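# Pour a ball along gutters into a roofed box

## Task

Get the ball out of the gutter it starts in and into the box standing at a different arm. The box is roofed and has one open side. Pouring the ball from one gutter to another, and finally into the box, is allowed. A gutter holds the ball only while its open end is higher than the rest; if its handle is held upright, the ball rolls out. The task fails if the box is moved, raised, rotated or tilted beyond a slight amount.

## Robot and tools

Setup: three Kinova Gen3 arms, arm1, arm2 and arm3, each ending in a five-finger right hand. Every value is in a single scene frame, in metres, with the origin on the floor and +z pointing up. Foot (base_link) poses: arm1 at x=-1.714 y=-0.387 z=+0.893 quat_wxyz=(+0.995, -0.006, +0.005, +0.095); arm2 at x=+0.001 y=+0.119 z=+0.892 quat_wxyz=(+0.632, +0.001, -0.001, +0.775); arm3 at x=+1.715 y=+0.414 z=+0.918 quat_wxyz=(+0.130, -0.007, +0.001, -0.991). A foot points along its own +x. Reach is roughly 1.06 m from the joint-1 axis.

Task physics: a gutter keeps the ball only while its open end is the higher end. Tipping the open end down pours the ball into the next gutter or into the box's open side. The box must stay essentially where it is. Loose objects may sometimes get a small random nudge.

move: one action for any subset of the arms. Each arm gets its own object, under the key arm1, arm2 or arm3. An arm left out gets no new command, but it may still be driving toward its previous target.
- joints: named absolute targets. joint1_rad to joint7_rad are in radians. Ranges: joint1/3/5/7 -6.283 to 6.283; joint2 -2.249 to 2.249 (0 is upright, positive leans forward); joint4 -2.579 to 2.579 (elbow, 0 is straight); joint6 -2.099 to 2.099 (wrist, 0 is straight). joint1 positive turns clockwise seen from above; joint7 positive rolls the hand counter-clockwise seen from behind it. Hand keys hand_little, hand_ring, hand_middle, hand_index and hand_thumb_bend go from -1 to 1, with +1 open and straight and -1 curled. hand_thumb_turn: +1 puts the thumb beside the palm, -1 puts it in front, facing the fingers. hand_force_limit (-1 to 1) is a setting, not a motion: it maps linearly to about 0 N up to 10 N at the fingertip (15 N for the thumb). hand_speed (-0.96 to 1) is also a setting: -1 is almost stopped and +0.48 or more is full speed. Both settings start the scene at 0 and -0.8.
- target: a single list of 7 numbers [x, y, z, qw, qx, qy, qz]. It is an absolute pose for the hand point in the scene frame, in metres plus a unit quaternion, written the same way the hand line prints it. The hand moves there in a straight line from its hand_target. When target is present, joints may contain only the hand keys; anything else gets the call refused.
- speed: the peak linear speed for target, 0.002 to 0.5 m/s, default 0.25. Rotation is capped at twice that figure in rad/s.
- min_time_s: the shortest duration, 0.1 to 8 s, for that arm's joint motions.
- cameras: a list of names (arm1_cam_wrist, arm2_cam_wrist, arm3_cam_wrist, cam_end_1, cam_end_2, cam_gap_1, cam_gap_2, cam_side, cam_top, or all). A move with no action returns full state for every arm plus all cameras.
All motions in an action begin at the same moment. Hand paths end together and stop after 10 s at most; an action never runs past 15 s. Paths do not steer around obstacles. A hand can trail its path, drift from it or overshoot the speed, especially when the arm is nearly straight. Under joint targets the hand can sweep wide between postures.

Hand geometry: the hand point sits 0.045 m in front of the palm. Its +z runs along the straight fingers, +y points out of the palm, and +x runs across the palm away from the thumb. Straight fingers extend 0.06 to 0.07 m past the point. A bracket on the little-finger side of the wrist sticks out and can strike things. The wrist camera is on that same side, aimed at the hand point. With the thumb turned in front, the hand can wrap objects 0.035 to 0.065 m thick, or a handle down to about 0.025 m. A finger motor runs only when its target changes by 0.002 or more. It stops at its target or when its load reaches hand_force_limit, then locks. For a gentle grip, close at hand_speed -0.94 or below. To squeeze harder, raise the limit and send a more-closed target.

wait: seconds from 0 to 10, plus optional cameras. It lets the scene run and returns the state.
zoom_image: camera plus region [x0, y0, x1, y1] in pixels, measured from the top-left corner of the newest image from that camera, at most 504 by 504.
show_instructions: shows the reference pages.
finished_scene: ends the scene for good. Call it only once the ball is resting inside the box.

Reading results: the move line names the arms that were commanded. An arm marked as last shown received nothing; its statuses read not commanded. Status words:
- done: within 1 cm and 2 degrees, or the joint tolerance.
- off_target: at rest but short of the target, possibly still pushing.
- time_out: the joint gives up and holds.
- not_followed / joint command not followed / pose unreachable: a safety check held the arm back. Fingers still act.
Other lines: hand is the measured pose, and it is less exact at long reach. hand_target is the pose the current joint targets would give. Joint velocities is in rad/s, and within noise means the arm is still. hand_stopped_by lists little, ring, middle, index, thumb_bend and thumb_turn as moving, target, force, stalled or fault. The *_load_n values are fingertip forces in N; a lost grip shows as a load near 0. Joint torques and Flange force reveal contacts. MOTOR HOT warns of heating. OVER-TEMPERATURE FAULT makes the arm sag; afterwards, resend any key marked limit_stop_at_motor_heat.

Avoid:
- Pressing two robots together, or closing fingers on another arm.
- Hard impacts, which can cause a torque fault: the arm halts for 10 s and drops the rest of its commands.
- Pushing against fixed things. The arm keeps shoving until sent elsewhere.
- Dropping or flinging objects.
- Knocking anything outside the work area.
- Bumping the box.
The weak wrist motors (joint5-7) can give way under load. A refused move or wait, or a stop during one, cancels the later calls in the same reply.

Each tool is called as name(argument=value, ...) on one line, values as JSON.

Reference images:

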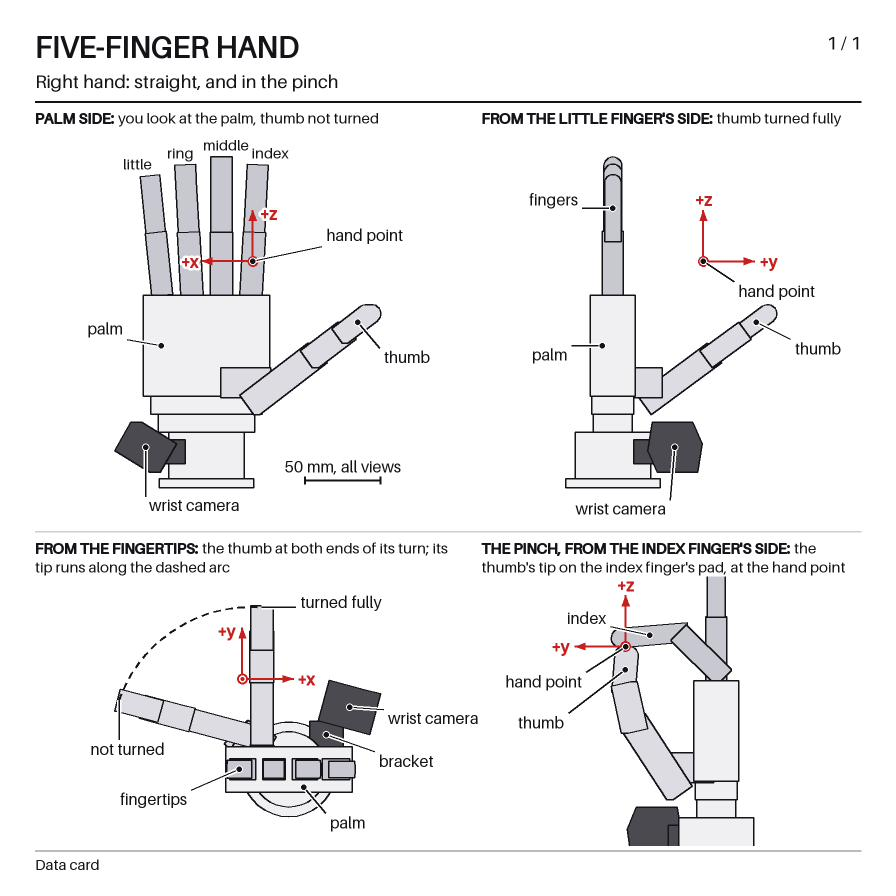

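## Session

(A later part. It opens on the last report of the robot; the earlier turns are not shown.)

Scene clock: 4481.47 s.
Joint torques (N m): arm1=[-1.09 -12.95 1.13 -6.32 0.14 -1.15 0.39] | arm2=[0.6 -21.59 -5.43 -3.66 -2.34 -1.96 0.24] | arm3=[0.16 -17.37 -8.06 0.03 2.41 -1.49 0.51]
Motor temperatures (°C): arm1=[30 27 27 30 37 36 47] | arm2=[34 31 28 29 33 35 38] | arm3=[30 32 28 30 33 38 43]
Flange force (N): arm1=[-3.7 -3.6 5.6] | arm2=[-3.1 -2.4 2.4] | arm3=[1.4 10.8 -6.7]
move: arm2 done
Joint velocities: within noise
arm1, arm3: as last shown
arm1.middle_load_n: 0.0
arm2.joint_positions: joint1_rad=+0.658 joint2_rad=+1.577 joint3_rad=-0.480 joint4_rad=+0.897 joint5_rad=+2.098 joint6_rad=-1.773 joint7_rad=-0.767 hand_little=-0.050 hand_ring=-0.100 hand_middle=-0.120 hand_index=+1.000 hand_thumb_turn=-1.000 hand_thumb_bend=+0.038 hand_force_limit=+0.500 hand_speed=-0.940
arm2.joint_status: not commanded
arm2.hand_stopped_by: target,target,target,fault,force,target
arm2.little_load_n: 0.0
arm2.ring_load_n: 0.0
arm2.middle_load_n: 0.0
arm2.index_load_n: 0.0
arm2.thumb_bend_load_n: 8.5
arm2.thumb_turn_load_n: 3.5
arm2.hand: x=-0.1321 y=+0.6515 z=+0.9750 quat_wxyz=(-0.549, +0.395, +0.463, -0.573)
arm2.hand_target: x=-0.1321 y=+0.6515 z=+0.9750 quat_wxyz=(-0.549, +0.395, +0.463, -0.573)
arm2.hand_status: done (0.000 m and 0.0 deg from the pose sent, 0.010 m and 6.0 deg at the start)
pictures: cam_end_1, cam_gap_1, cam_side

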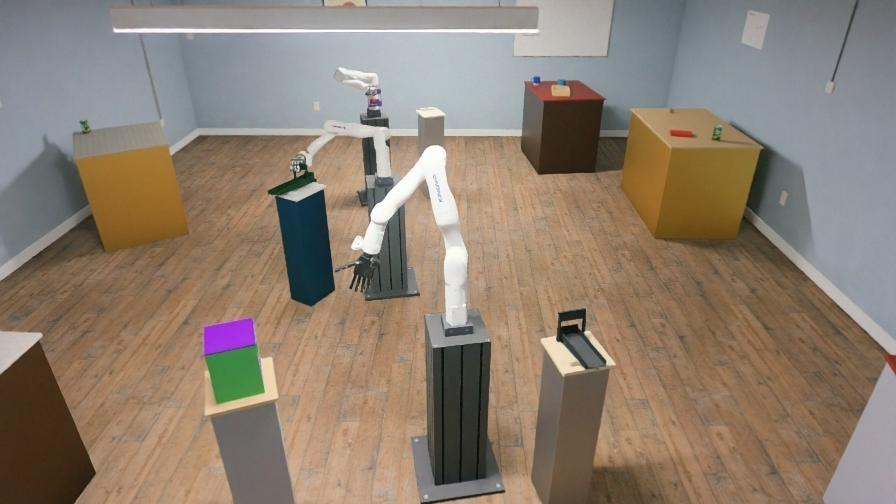

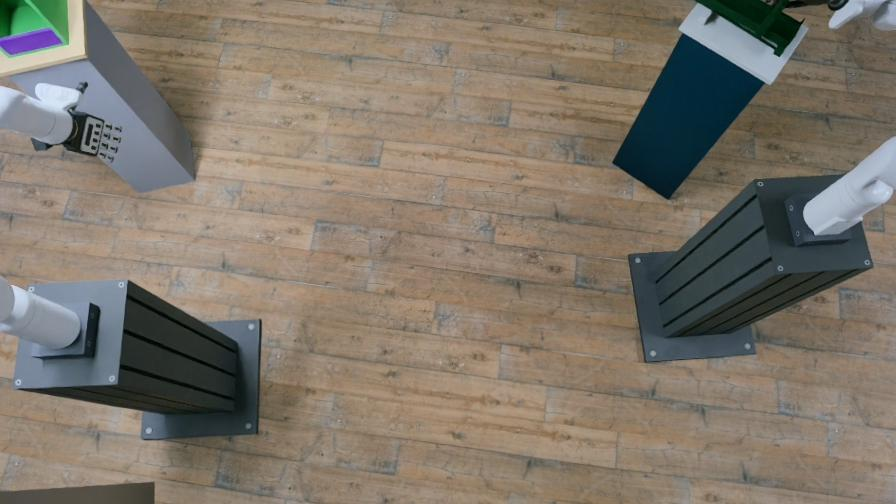

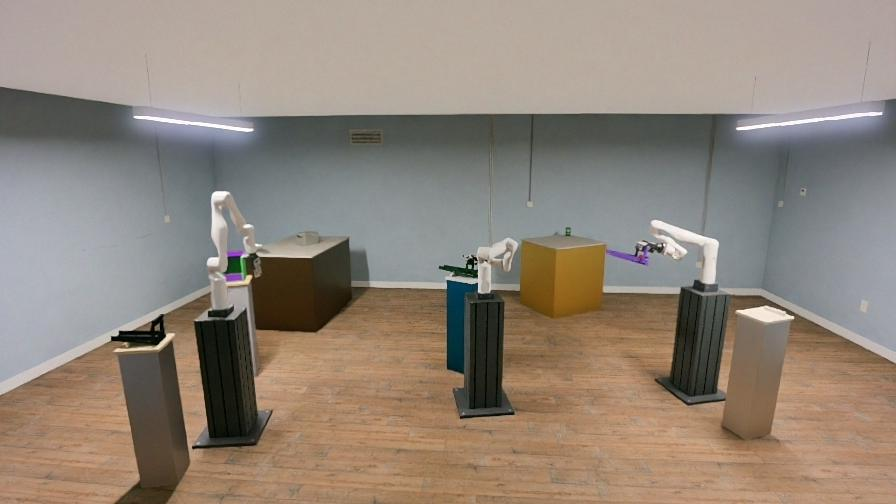

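move(arm2={"target": [-0.1321, 0.6515, 0.966, 0.54926, -0.39501, -0.46253, 0.57304], "speed": 0.03}, cameras=["cam_gap_1","cam_side","cam_end_1"])

zoom_image(camera="cam_side", region=[430, 230, 510, 290])

zoom_image(camera="cam_end_1", region=[250, 130, 350, 210])

Scene clock: 4491.23 s.
Joint torques (N m): arm1=[-1.12 -13 1.07 -6.29 0.16 -1.19 0.39] | arm2=[0.48 -21.13 -4.98 -3.56 -2.07 -1.84 0.26] | arm3=[0.14 -17.38 -8.09 0 2.42 -1.51 0.5]
Motor temperatures (°C): arm1=[30 27 27 30 37 36 47] | arm2=[34 31 28 29 33 35 38] | arm3=[30 32 28 30 33 38 43]
Flange force (N): arm1=[-3.9 -3.7 5.6] | arm2=[-3.1 -3.5 2.7] | arm3=[1.5 10.8 -6.7]
move: arm2 done
Joint velocities: within noise
arm1, arm3: as last shown
arm1.little_load_n: 0.5
arm2.joint_positions: joint1_rad=+0.654 joint2_rad=+1.596 joint3_rad=-0.478 joint4_rad=+0.877 joint5_rad=+2.101 joint6_rad=-1.778 joint7_rad=-0.764 hand_little=-0.050 hand_ring=-0.100 hand_middle=-0.120 hand_index=+1.000 hand_thumb_turn=-1.000 hand_thumb_bend=+0.038 hand_force_limit=+0.500 hand_speed=-0.940
arm2.joint_status: not commanded
arm2.hand_stopped_by: target,target,target,fault,force,target
arm2.little_load_n: -0.5
arm2.ring_load_n: 0.0
arm2.middle_load_n: 0.0
arm2.index_load_n: 0.0
arm2.thumb_bend_load_n: 8.0
arm2.thumb_turn_load_n: 2.0
arm2.hand: x=-0.1321 y=+0.6515 z=+0.9660 quat_wxyz=(-0.549, +0.395, +0.463, -0.573)
arm2.hand_target: x=-0.1321 y=+0.6515 z=+0.9660 quat_wxyz=(-0.549, +0.395, +0.463, -0.573)
arm2.hand_status: done (0.000 m and 0.0 deg from the pose sent, 0.009 m and 0.0 deg at the start)
pictures: cam_end_1, cam_gap_1, cam_side

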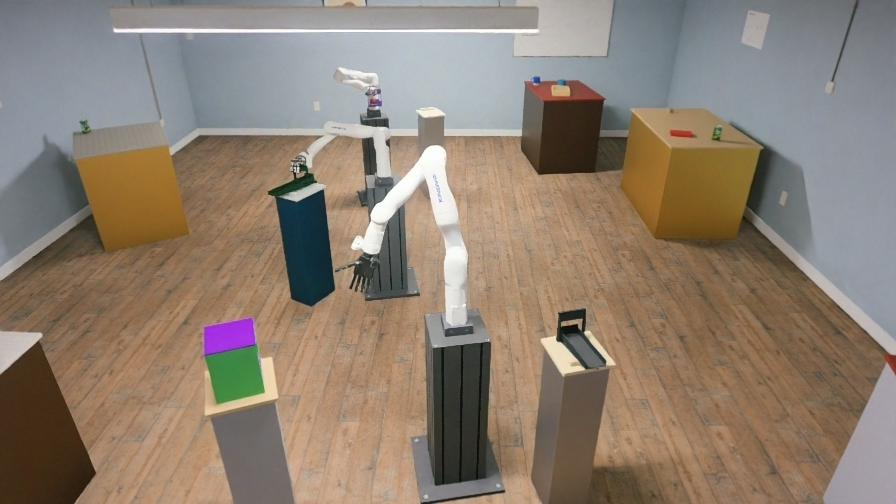

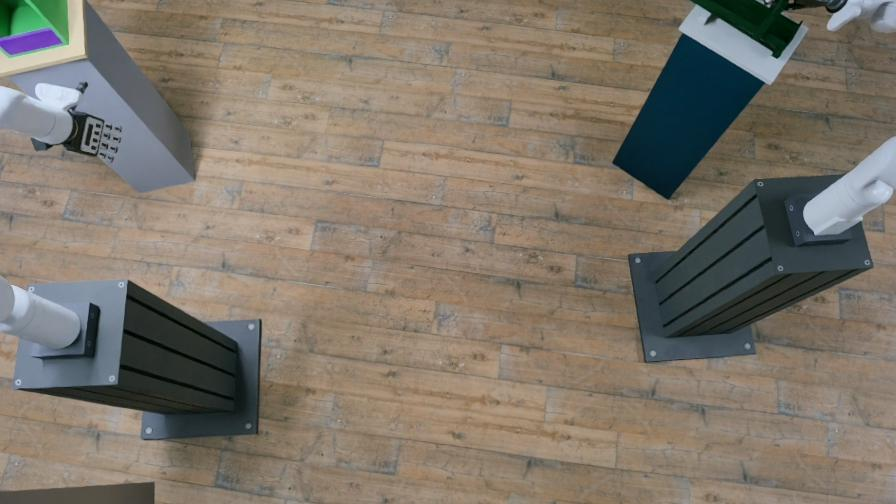

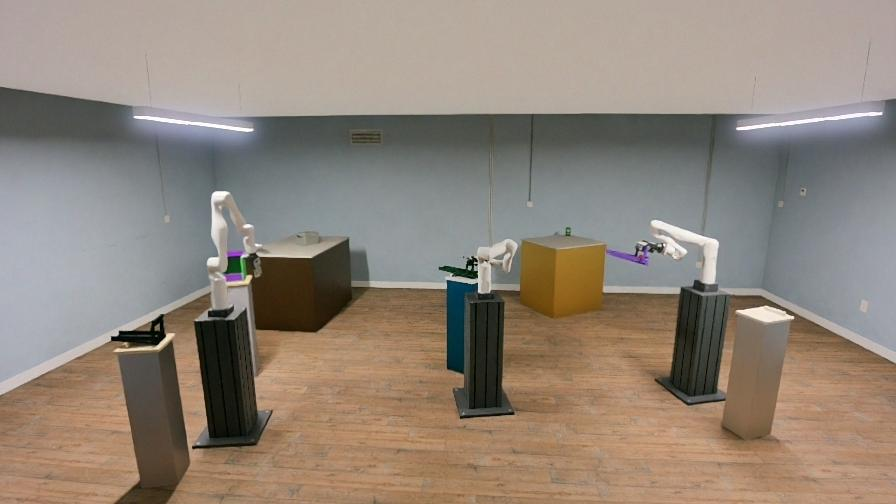

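Scaled by 6.300 from the camera's image (finer frame: 1280x720).

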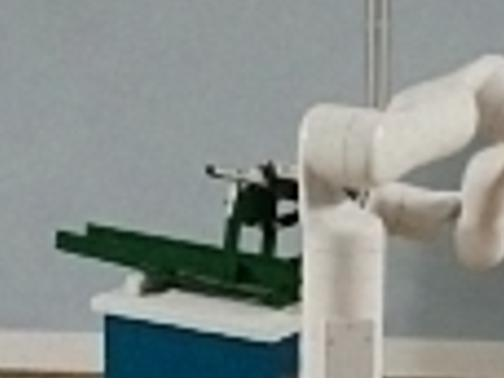

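Scaled by 5.040 from the camera's image (finer frame: 1280x720).

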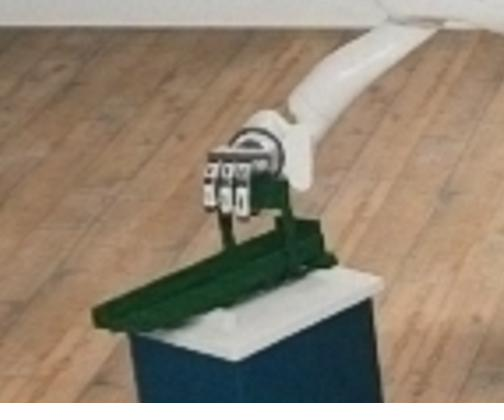

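move(arm2={"target": [-0.1321, 0.6515, 0.963, 0.54926, -0.39501, -0.46253, 0.57304], "speed": 0.03}, cameras=["arm2_cam_wrist"])

Scene clock: 4503.97 s.
Joint torques (N m): arm1=[-1.18 -12.93 1.1 -6.31 0.13 -1.18 0.4] | arm2=[0.07 -19.01 -3.5 -3.32 -1.14 -0.67 0.15] | arm3=[0.17 -17.39 -8.09 0.06 2.39 -1.49 0.5]
Motor temperatures (°C): arm1=[30 27 27 30 37 36 47] | arm2=[34 31 28 29 33 35 38] | arm3=[30 32 28 30 33 38 43]
Flange force (N): arm1=[-3.7 -3.9 5.4] | arm2=[-3.2 -8.0 2.9] | arm3=[1.3 11.0 -6.7]
move: arm2 done
Joint velocities: within noise
arm1, arm3: as last shown
arm1.little_load_n: 0.0
arm1.middle_load_n: -0.5
arm2.joint_positions: joint1_rad=+0.653 joint2_rad=+1.603 joint3_rad=-0.477 joint4_rad=+0.870 joint5_rad=+2.103 joint6_rad=-1.780 joint7_rad=-0.764 hand_little=-0.050 hand_ring=-0.100 hand_middle=-0.120 hand_index=+1.000 hand_thumb_turn=-1.000 hand_thumb_bend=+0.038 hand_force_limit=+0.500 hand_speed=-0.940
arm2.joint_status: not commanded
arm2.hand_stopped_by: target,target,target,fault,force,target
arm2.little_load_n: 0.0
arm2.ring_load_n: 0.0
arm2.middle_load_n: 0.0
arm2.index_load_n: 0.0
arm2.thumb_bend_load_n: 6.5
arm2.thumb_turn_load_n: 1.0
arm2.hand: x=-0.1321 y=+0.6515 z=+0.9630 quat_wxyz=(-0.549, +0.395, +0.463, -0.573)
arm2.hand_target: x=-0.1321 y=+0.6515 z=+0.9630 quat_wxyz=(-0.549, +0.395, +0.463, -0.573)
arm2.hand_status: done (0.000 m and 0.0 deg from the pose sent, 0.003 m and 0.0 deg at the start)
arm3.thumb_bend_load_n: 12.5

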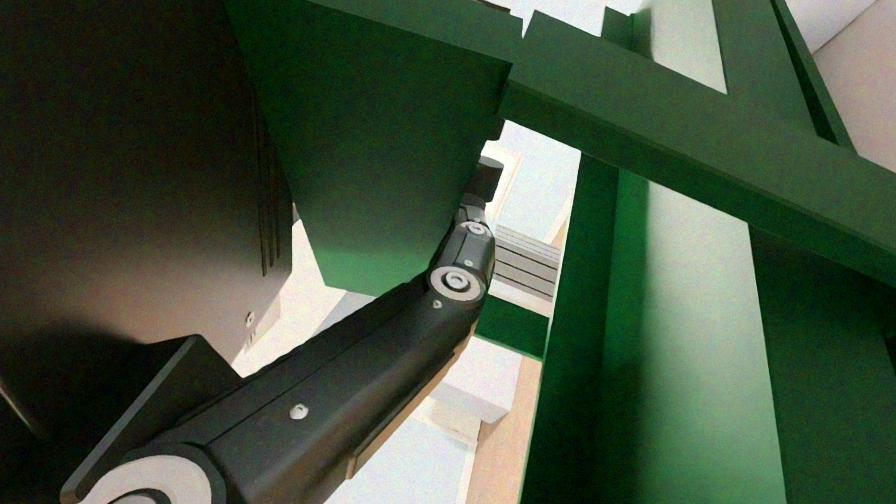

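move(arm2={"joints": {"hand_thumb_bend": 0.25, "hand_speed": -0.9}}, cameras=["arm2_cam_wrist","cam_gap_1","cam_side","cam_end_1"])

zoom_image(camera="cam_gap_1", region=[660, 0, 896, 120])

zoom_image(camera="cam_end_1", region=[250, 130, 350, 210])

Scene clock: 4518.03 s.
Joint torques (N m): arm1=[-1.14 -12.92 1.02 -6.28 0.14 -1.15 0.38] | arm2=[0.34 -18.94 -3.36 -3.66 -1.18 -0.29 0.3] | arm3=[0.15 -17.39 -8.09 0.08 2.38 -1.51 0.47]
Motor temperatures (°C): arm1=[30 27 27 30 37 36 47] | arm2=[34 31 28 29 33 35 38] | arm3=[30 32 28 30 33 38 43]
Flange force (N): arm1=[-3.8 -3.8 5.5] | arm2=[-3.8 -8.6 3.3] | arm3=[1.4 11.1 -6.7]
move: arm2 done
Joint velocities: within noise
arm1, arm3: as last shown
arm1.middle_load_n: 0.0
arm2.joint_positions: joint1_rad=+0.653 joint2_rad=+1.603 joint3_rad=-0.477 joint4_rad=+0.870 joint5_rad=+2.103 joint6_rad=-1.780 joint7_rad=-0.764 hand_little=-0.050 hand_ring=-0.100 hand_middle=-0.120 hand_index=+1.000 hand_thumb_turn=-1.000 hand_thumb_bend=+0.250 hand_force_limit=+0.500 hand_speed=-0.900
arm2.joint_status: all done
arm2.hand_stopped_by: target,target,target,fault,target,target
arm2.little_load_n: 0.0
arm2.ring_load_n: 0.0
arm2.middle_load_n: 0.0
arm2.index_load_n: 0.0
arm2.thumb_bend_load_n: 0.0
arm2.thumb_turn_load_n: 0.0
arm2.hand: x=-0.1321 y=+0.6515 z=+0.9630 quat_wxyz=(-0.549, +0.395, +0.463, -0.573)
arm2.hand_target: x=-0.1321 y=+0.6515 z=+0.9630 quat_wxyz=(-0.549, +0.395, +0.463, -0.573)
arm2.hand_status: not commanded
arm3.thumb_bend_load_n: 13.0
pictures: arm2_cam_wrist, cam_end_1, cam_gap_1, cam_side

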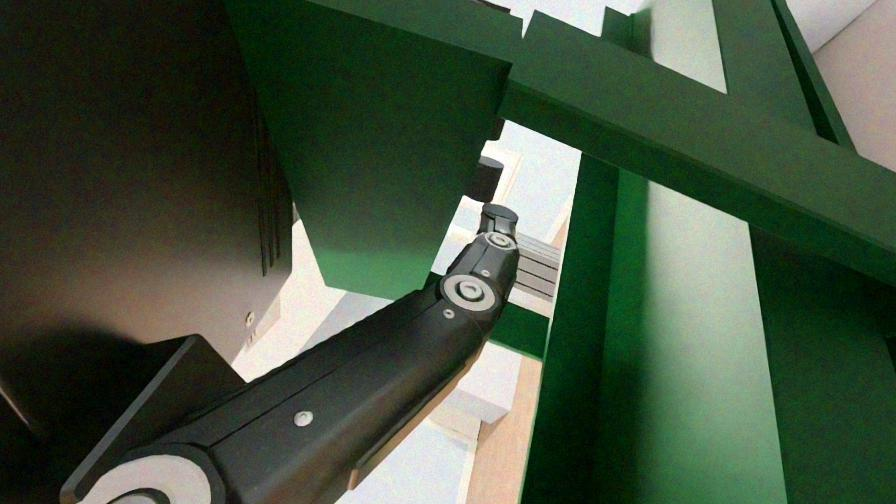

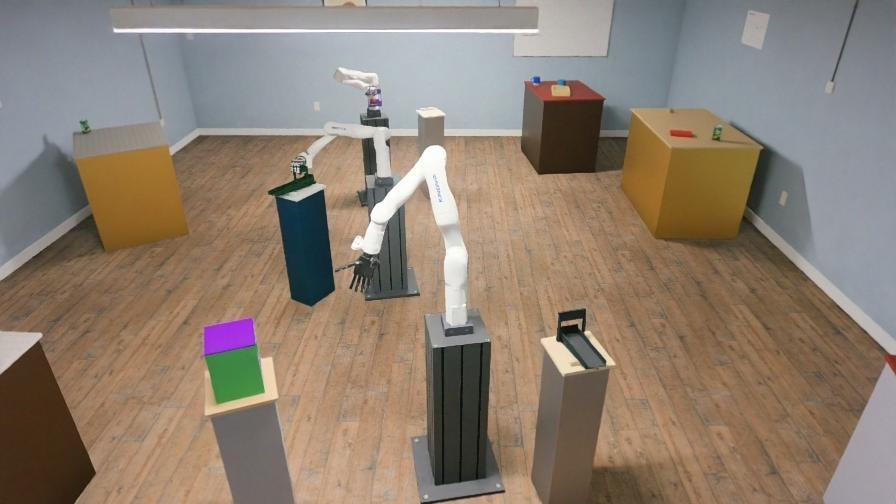

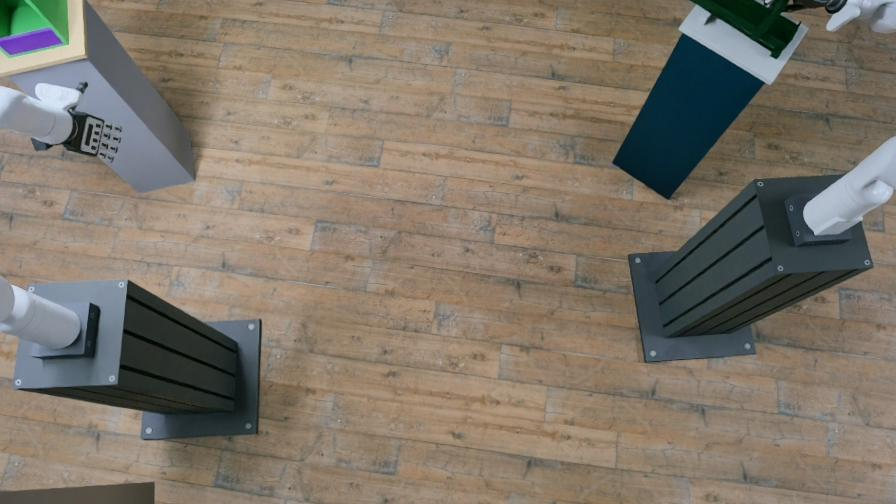

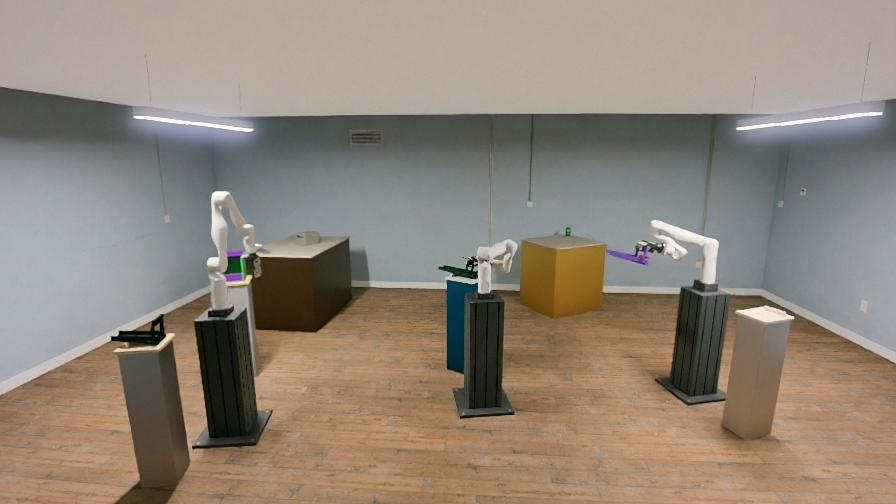

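Scaled by 2.136 from the camera's image (finer frame: 1280x720).

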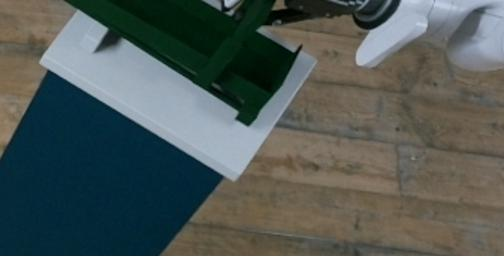

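Scaled by 5.040 from the camera's image (finer frame: 1280x720).

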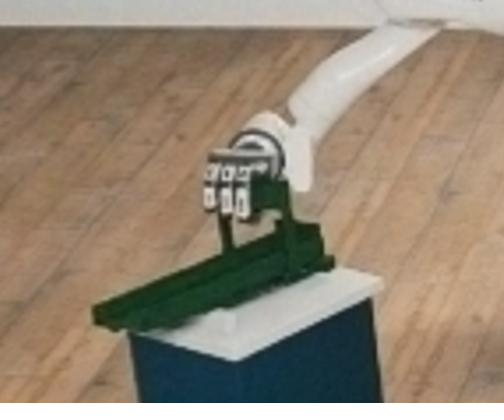

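move(arm2={"joints": {"hand_middle": 0.6, "hand_ring": 0.6, "hand_little": 0.6, "hand_thumb_bend": 0.45, "hand_speed": -0.8}}, cameras=["arm2_cam_wrist","cam_gap_1","cam_side","cam_end_1"])

zoom_image(camera="cam_gap_1", region=[660, 0, 896, 120])

zoom_image(camera="cam_end_1", region=[250, 130, 350, 210])

Scene clock: 4539.17 s.
Joint torques (N m): arm1=[-1.15 -12.96 1.03 -6.31 0.15 -1.21 0.41] | arm2=[0.26 -18.97 -3.37 -3.59 -1.15 -0.38 0.31] | arm3=[0.17 -17.44 -8.13 0.02 2.39 -1.54 0.49]
Motor temperatures (°C): arm1=[30 27 27 30 37 36 47] | arm2=[34 31 28 29 33 35 38] | arm3=[30 32 27 30 33 38 43]
Flange force (N): arm1=[-3.8 -3.7 5.4] | arm2=[-3.5 -8.5 3.2] | arm3=[1.4 11.2 -6.8]
move: arm2 done
Joint velocities: within noise
arm1.joint_positions: joint1_rad=-1.300 joint2_rad=+0.200 joint3_rad=+0.000 joint4_rad=+2.182 joint5_rad=+0.000 joint6_rad=+0.427 joint7_rad=-1.571 hand_little=+1.000 hand_ring=+1.000 hand_middle=+1.000 hand_index=+1.000 hand_thumb_turn=+1.000 hand_thumb_bend=+1.000 hand_force_limit=+0.000 hand_speed=-0.800
arm1.joint_status: not commanded
arm1.hand_stopped_by: target,target,target,target,target,target
arm1.little_load_n: 0.0
arm1.ring_load_n: 0.5
arm1.middle_load_n: 0.0
arm1.index_load_n: 0.0
arm1.thumb_bend_load_n: 0.0
arm1.thumb_turn_load_n: 0.0
arm1.hand: x=-1.7128 y=+0.0512 z=+1.0622 quat_wxyz=(-0.114, +0.669, -0.726, -0.111)
arm1.hand_target: x=-1.7128 y=+0.0512 z=+1.0622 quat_wxyz=(-0.114, +0.669, -0.726, -0.111)
arm1.hand_status: not commanded
arm2.joint_positions: joint1_rad=+0.653 joint2_rad=+1.603 joint3_rad=-0.477 joint4_rad=+0.870 joint5_rad=+2.103 joint6_rad=-1.780 joint7_rad=-0.764 hand_little=+0.600 hand_ring=+0.600 hand_middle=+0.600 hand_index=+1.000 hand_thumb_turn=-1.000 hand_thumb_bend=+0.450 hand_force_limit=+0.500 hand_speed=-0.800
arm2.joint_status: all done
arm2.hand_stopped_by: target,target,target,fault,target,target
arm2.little_load_n: 0.0
arm2.ring_load_n: 0.0
arm2.middle_load_n: 0.0
arm2.index_load_n: 0.0
arm2.thumb_bend_load_n: 0.0
arm2.thumb_turn_load_n: 0.0
arm2.hand: x=-0.1321 y=+0.6515 z=+0.9630 quat_wxyz=(-0.549, +0.395, +0.463, -0.573)
arm2.hand_target: x=-0.1321 y=+0.6515 z=+0.9630 quat_wxyz=(-0.549, +0.395, +0.463, -0.573)
arm2.hand_status: not commanded
arm3.joint_positions: joint1_rad=+0.808 joint2_rad=+1.336 joint3_rad=-1.023 joint4_rad=+2.480 joint5_rad=+0.470 joint6_rad=-1.893 joint7_rad=+1.109 hand_little=+0.000 hand_ring=-0.060 hand_middle=-0.099 hand_index=-0.099 hand_thumb_turn=-1.000 hand_thumb_bend=+0.066 hand_force_limit=+0.400 hand_speed=-0.940
arm3.joint_status: not commanded
arm3.hand_stopped_by: target,target,target,target,force,target
arm3.little_load_n: 0.0
arm3.ring_load_n: 0.5
arm3.middle_load_n: 0.5
arm3.index_load_n: 1.0
arm3.thumb_bend_load_n: 13.0
arm3.thumb_turn_load_n: 1.0
arm3.hand: x=+1.1610 y=+0.3040 z=+1.1800 quat_wxyz=(+0.521, -0.379, -0.450, +0.619)
arm3.hand_target: x=+1.1610 y=+0.3040 z=+1.1800 quat_wxyz=(+0.521, -0.379, -0.450, +0.619)
arm3.hand_status: not commanded
pictures: arm2_cam_wrist, cam_end_1, cam_gap_1, cam_side

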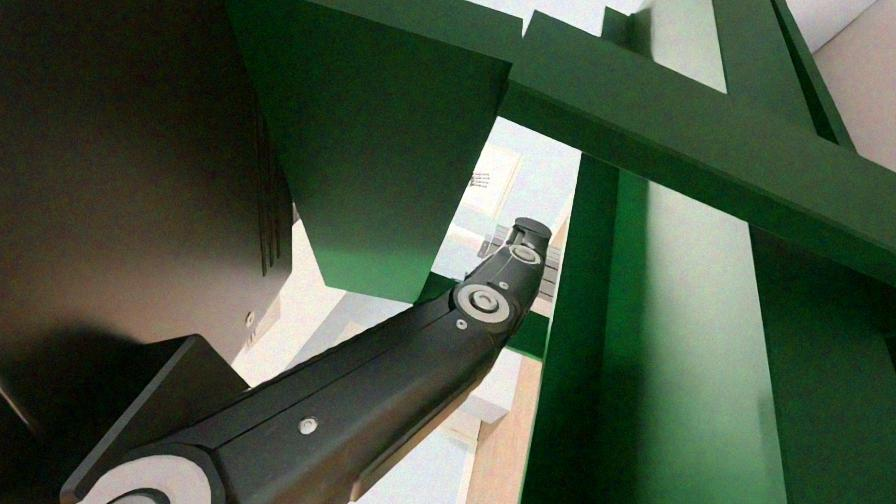

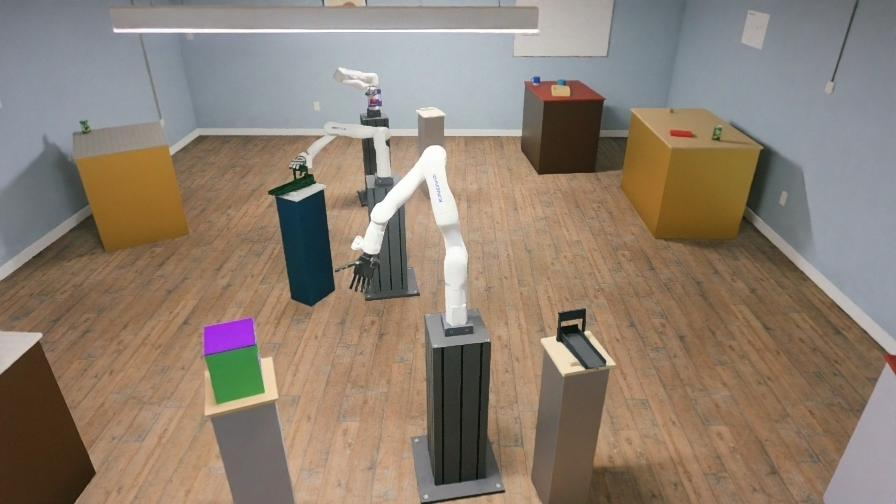

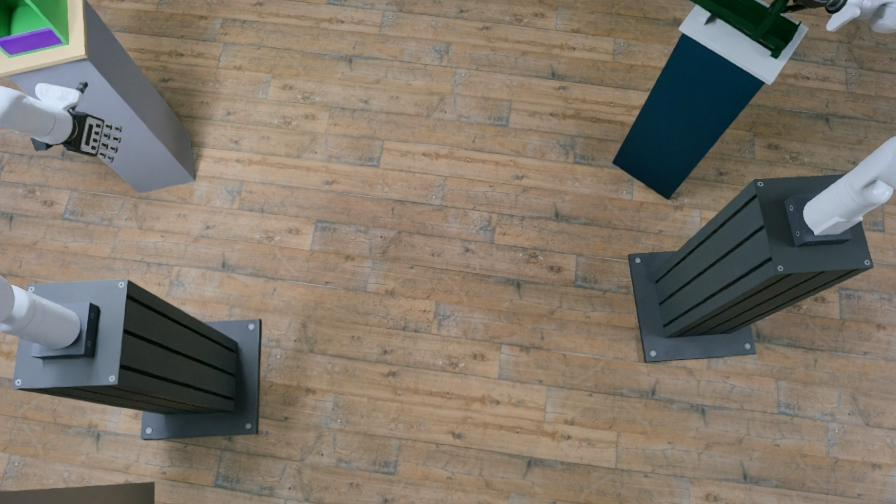

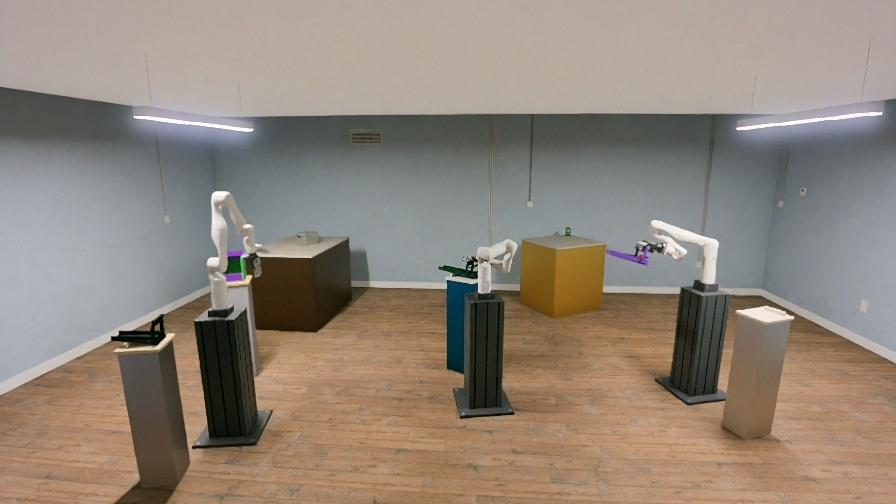

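Scaled by 2.136 from the camera's image (finer frame: 1280x720).

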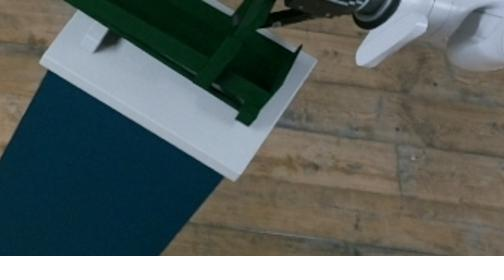

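Scaled by 5.040 from the camera's image (finer frame: 1280x720).

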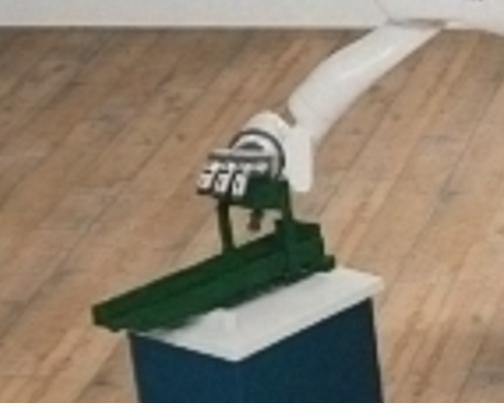

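move(arm2={"target": [-0.1242, 0.6505, 0.9919, 0.54926, -0.39501, -0.46253, 0.57304], "speed": 0.04, "joints": {"hand_middle": 1.0, "hand_ring": 1.0, "hand_little": 1.0}}, cameras=["arm2_cam_wrist"])

move(arm2={"target": [-0.1058, 0.6478, 1.05, 0.54926, -0.39501, -0.46253, 0.57304], "speed": 0.1}, cameras=["arm2_cam_wrist","cam_gap_1","cam_side","cam_end_1"])

zoom_image(camera="cam_gap_1", region=[660, 0, 896, 120])

zoom_image(camera="cam_end_1", region=[250, 130, 350, 210])

Scene clock: 4569.37 s.
Joint torques (N m): arm1=[-1.14 -12.97 1.06 -6.29 0.15 -1.13 0.4] | arm2=[0.6 -21.19 -5.19 -3.65 -2.13 -1.82 0.29] | arm3=[0.13 -17.39 -8.06 0.03 2.39 -1.52 0.49]
Motor temperatures (°C): arm1=[30 27 27 30 37 36 47] | arm2=[34 32 28 29 33 35 38] | arm3=[30 32 27 30 33 38 43]
Flange force (N): arm1=[-3.7 -3.8 5.7] | arm2=[-2.6 -3.0 2.5] | arm3=[1.5 10.9 -6.6]
move: arm2 done
Joint velocities: within noise
arm1, arm3: as last shown
arm1.ring_load_n: 0.0
arm2.joint_positions: joint1_rad=+0.674 joint2_rad=+1.542 joint3_rad=-0.481 joint4_rad=+0.923 joint5_rad=+2.095 joint6_rad=-1.777 joint7_rad=-0.779 hand_little=+1.000 hand_ring=+1.000 hand_middle=+1.000 hand_index=+1.000 hand_thumb_turn=-1.000 hand_thumb_bend=+0.450 hand_force_limit=+0.500 hand_speed=-0.800
arm2.joint_status: all done
arm2.hand_stopped_by: target,target,target,fault,target,target
arm2.little_load_n: 0.0
arm2.ring_load_n: 0.0
arm2.middle_load_n: 0.0
arm2.index_load_n: 0.0
arm2.thumb_bend_load_n: 1.5
arm2.thumb_turn_load_n: 0.0
arm2.hand: x=-0.1242 y=+0.6505 z=+0.9919 quat_wxyz=(-0.549, +0.395, +0.463, -0.573)
arm2.hand_target: x=-0.1242 y=+0.6505 z=+0.9919 quat_wxyz=(-0.549, +0.395, +0.463, -0.573)
arm2.hand_status: done (0.000 m and 0.0 deg from the pose sent, 0.030 m and 0.0 deg at the start)
arm3.ring_load_n: 0.0
arm3.middle_load_n: 1.0

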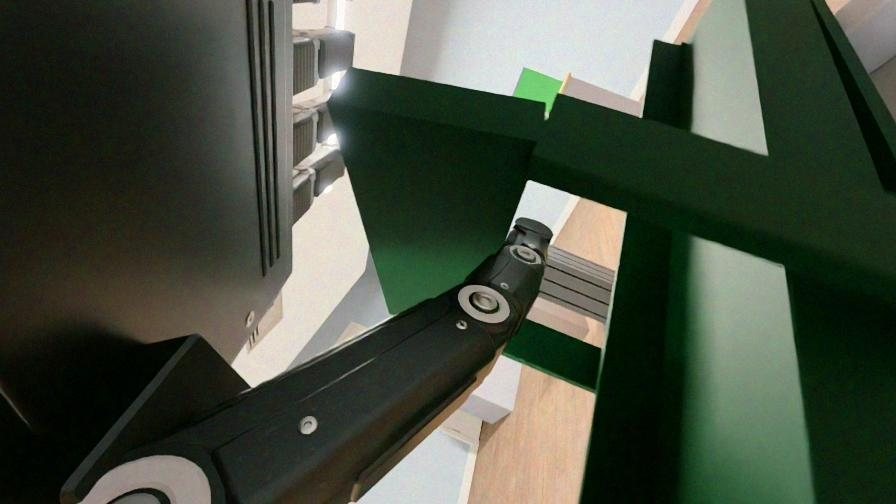

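Scene clock: 4570.50 s.
Joint torques (N m): arm1=[-1.09 -12.92 1.05 -6.32 0.13 -1.17 0.4] | arm2=[0.72 -21.44 -5.42 -4.05 -2.36 -1.84 0.3] | arm3=[0.12 -17.4 -8.07 -0.01 2.37 -1.51 0.5]
Motor temperatures (°C): arm1=[30 27 27 30 37 36 47] | arm2=[34 32 28 29 33 35 38] | arm3=[30 32 27 30 33 38 43]
Flange force (N): arm1=[-3.7 -3.5 5.5] | arm2=[-2.4 -1.9 2.5] | arm3=[1.6 10.9 -6.8]
move: arm2 done
Joint velocities: within noise
arm1, arm3: as last shown
arm2.joint_positions: joint1_rad=+0.717 joint2_rad=+1.428 joint3_rad=-0.493 joint4_rad=+0.998 joint5_rad=+2.077 joint6_rad=-1.786 joint7_rad=-0.827 hand_little=+1.000 hand_ring=+1.000 hand_middle=+1.000 hand_index=+1.000 hand_thumb_turn=-1.000 hand_thumb_bend=+0.451 hand_force_limit=+0.500 hand_speed=-0.800
arm2.joint_status: not commanded
arm2.hand_stopped_by: target,target,target,fault,target,target
arm2.little_load_n: 0.0
arm2.ring_load_n: 0.0
arm2.middle_load_n: 0.0
arm2.index_load_n: 0.0
arm2.thumb_bend_load_n: 2.5
arm2.thumb_turn_load_n: 1.0
arm2.hand: x=-0.1058 y=+0.6478 z=+1.0500 quat_wxyz=(-0.549, +0.395, +0.463, -0.573)
arm2.hand_target: x=-0.1058 y=+0.6478 z=+1.0500 quat_wxyz=(-0.549, +0.395, +0.463, -0.573)
arm2.hand_status: done (0.000 m and 0.0 deg from the pose sent, 0.061 m and 0.0 deg at the start)
pictures: arm2_cam_wrist, cam_end_1, cam_gap_1, cam_side

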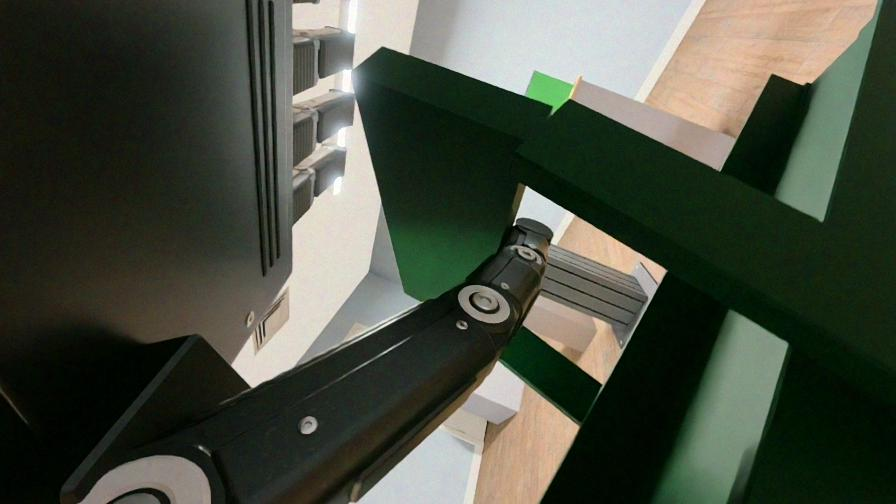

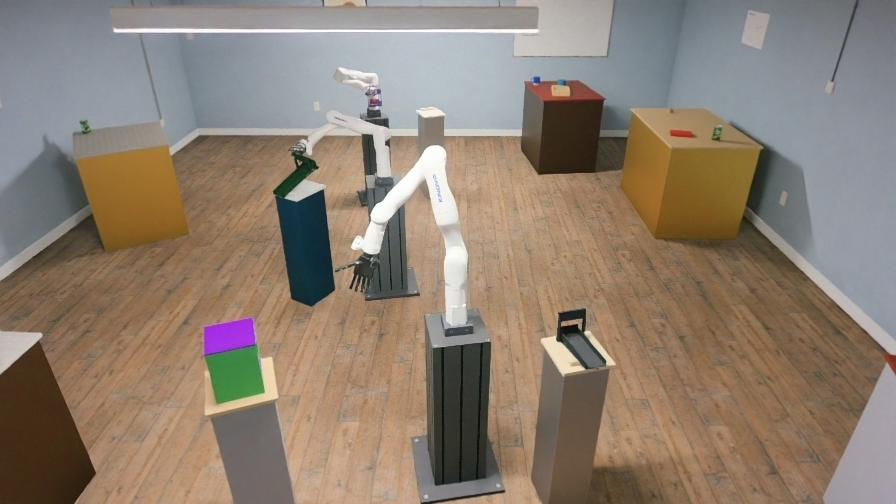

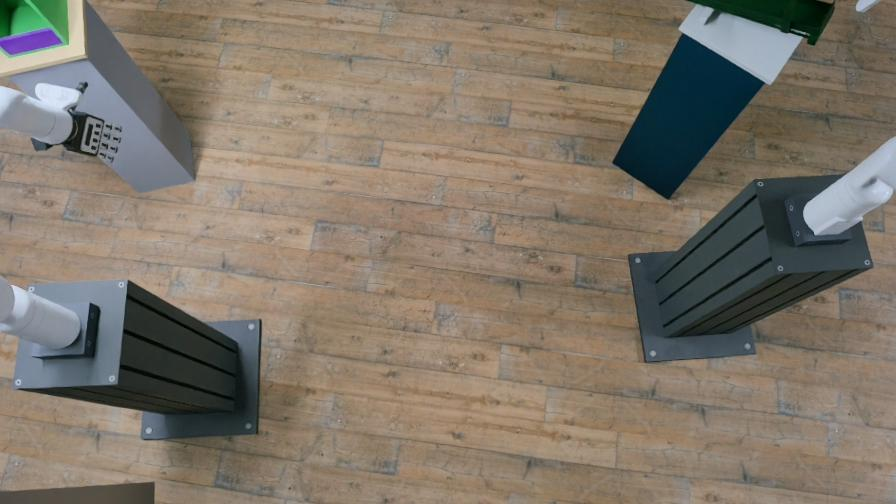

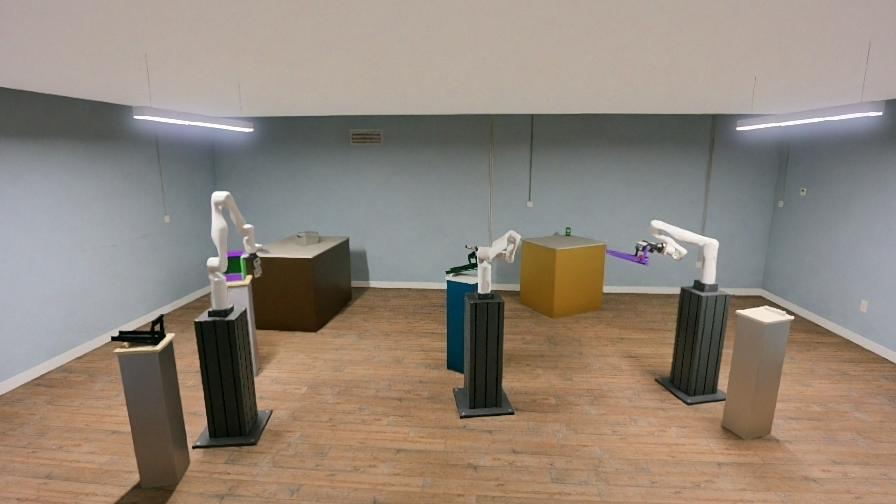

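Scaled by 2.136 from the camera's image (finer frame: 1280x720).

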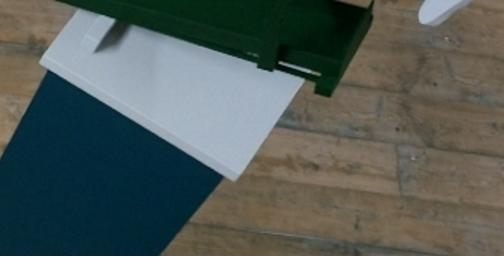

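Scaled by 5.040 from the camera's image (finer frame: 1280x720).

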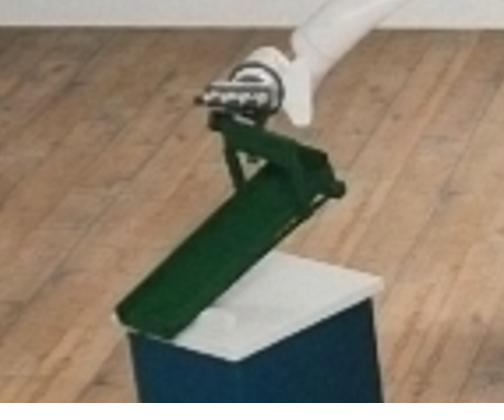

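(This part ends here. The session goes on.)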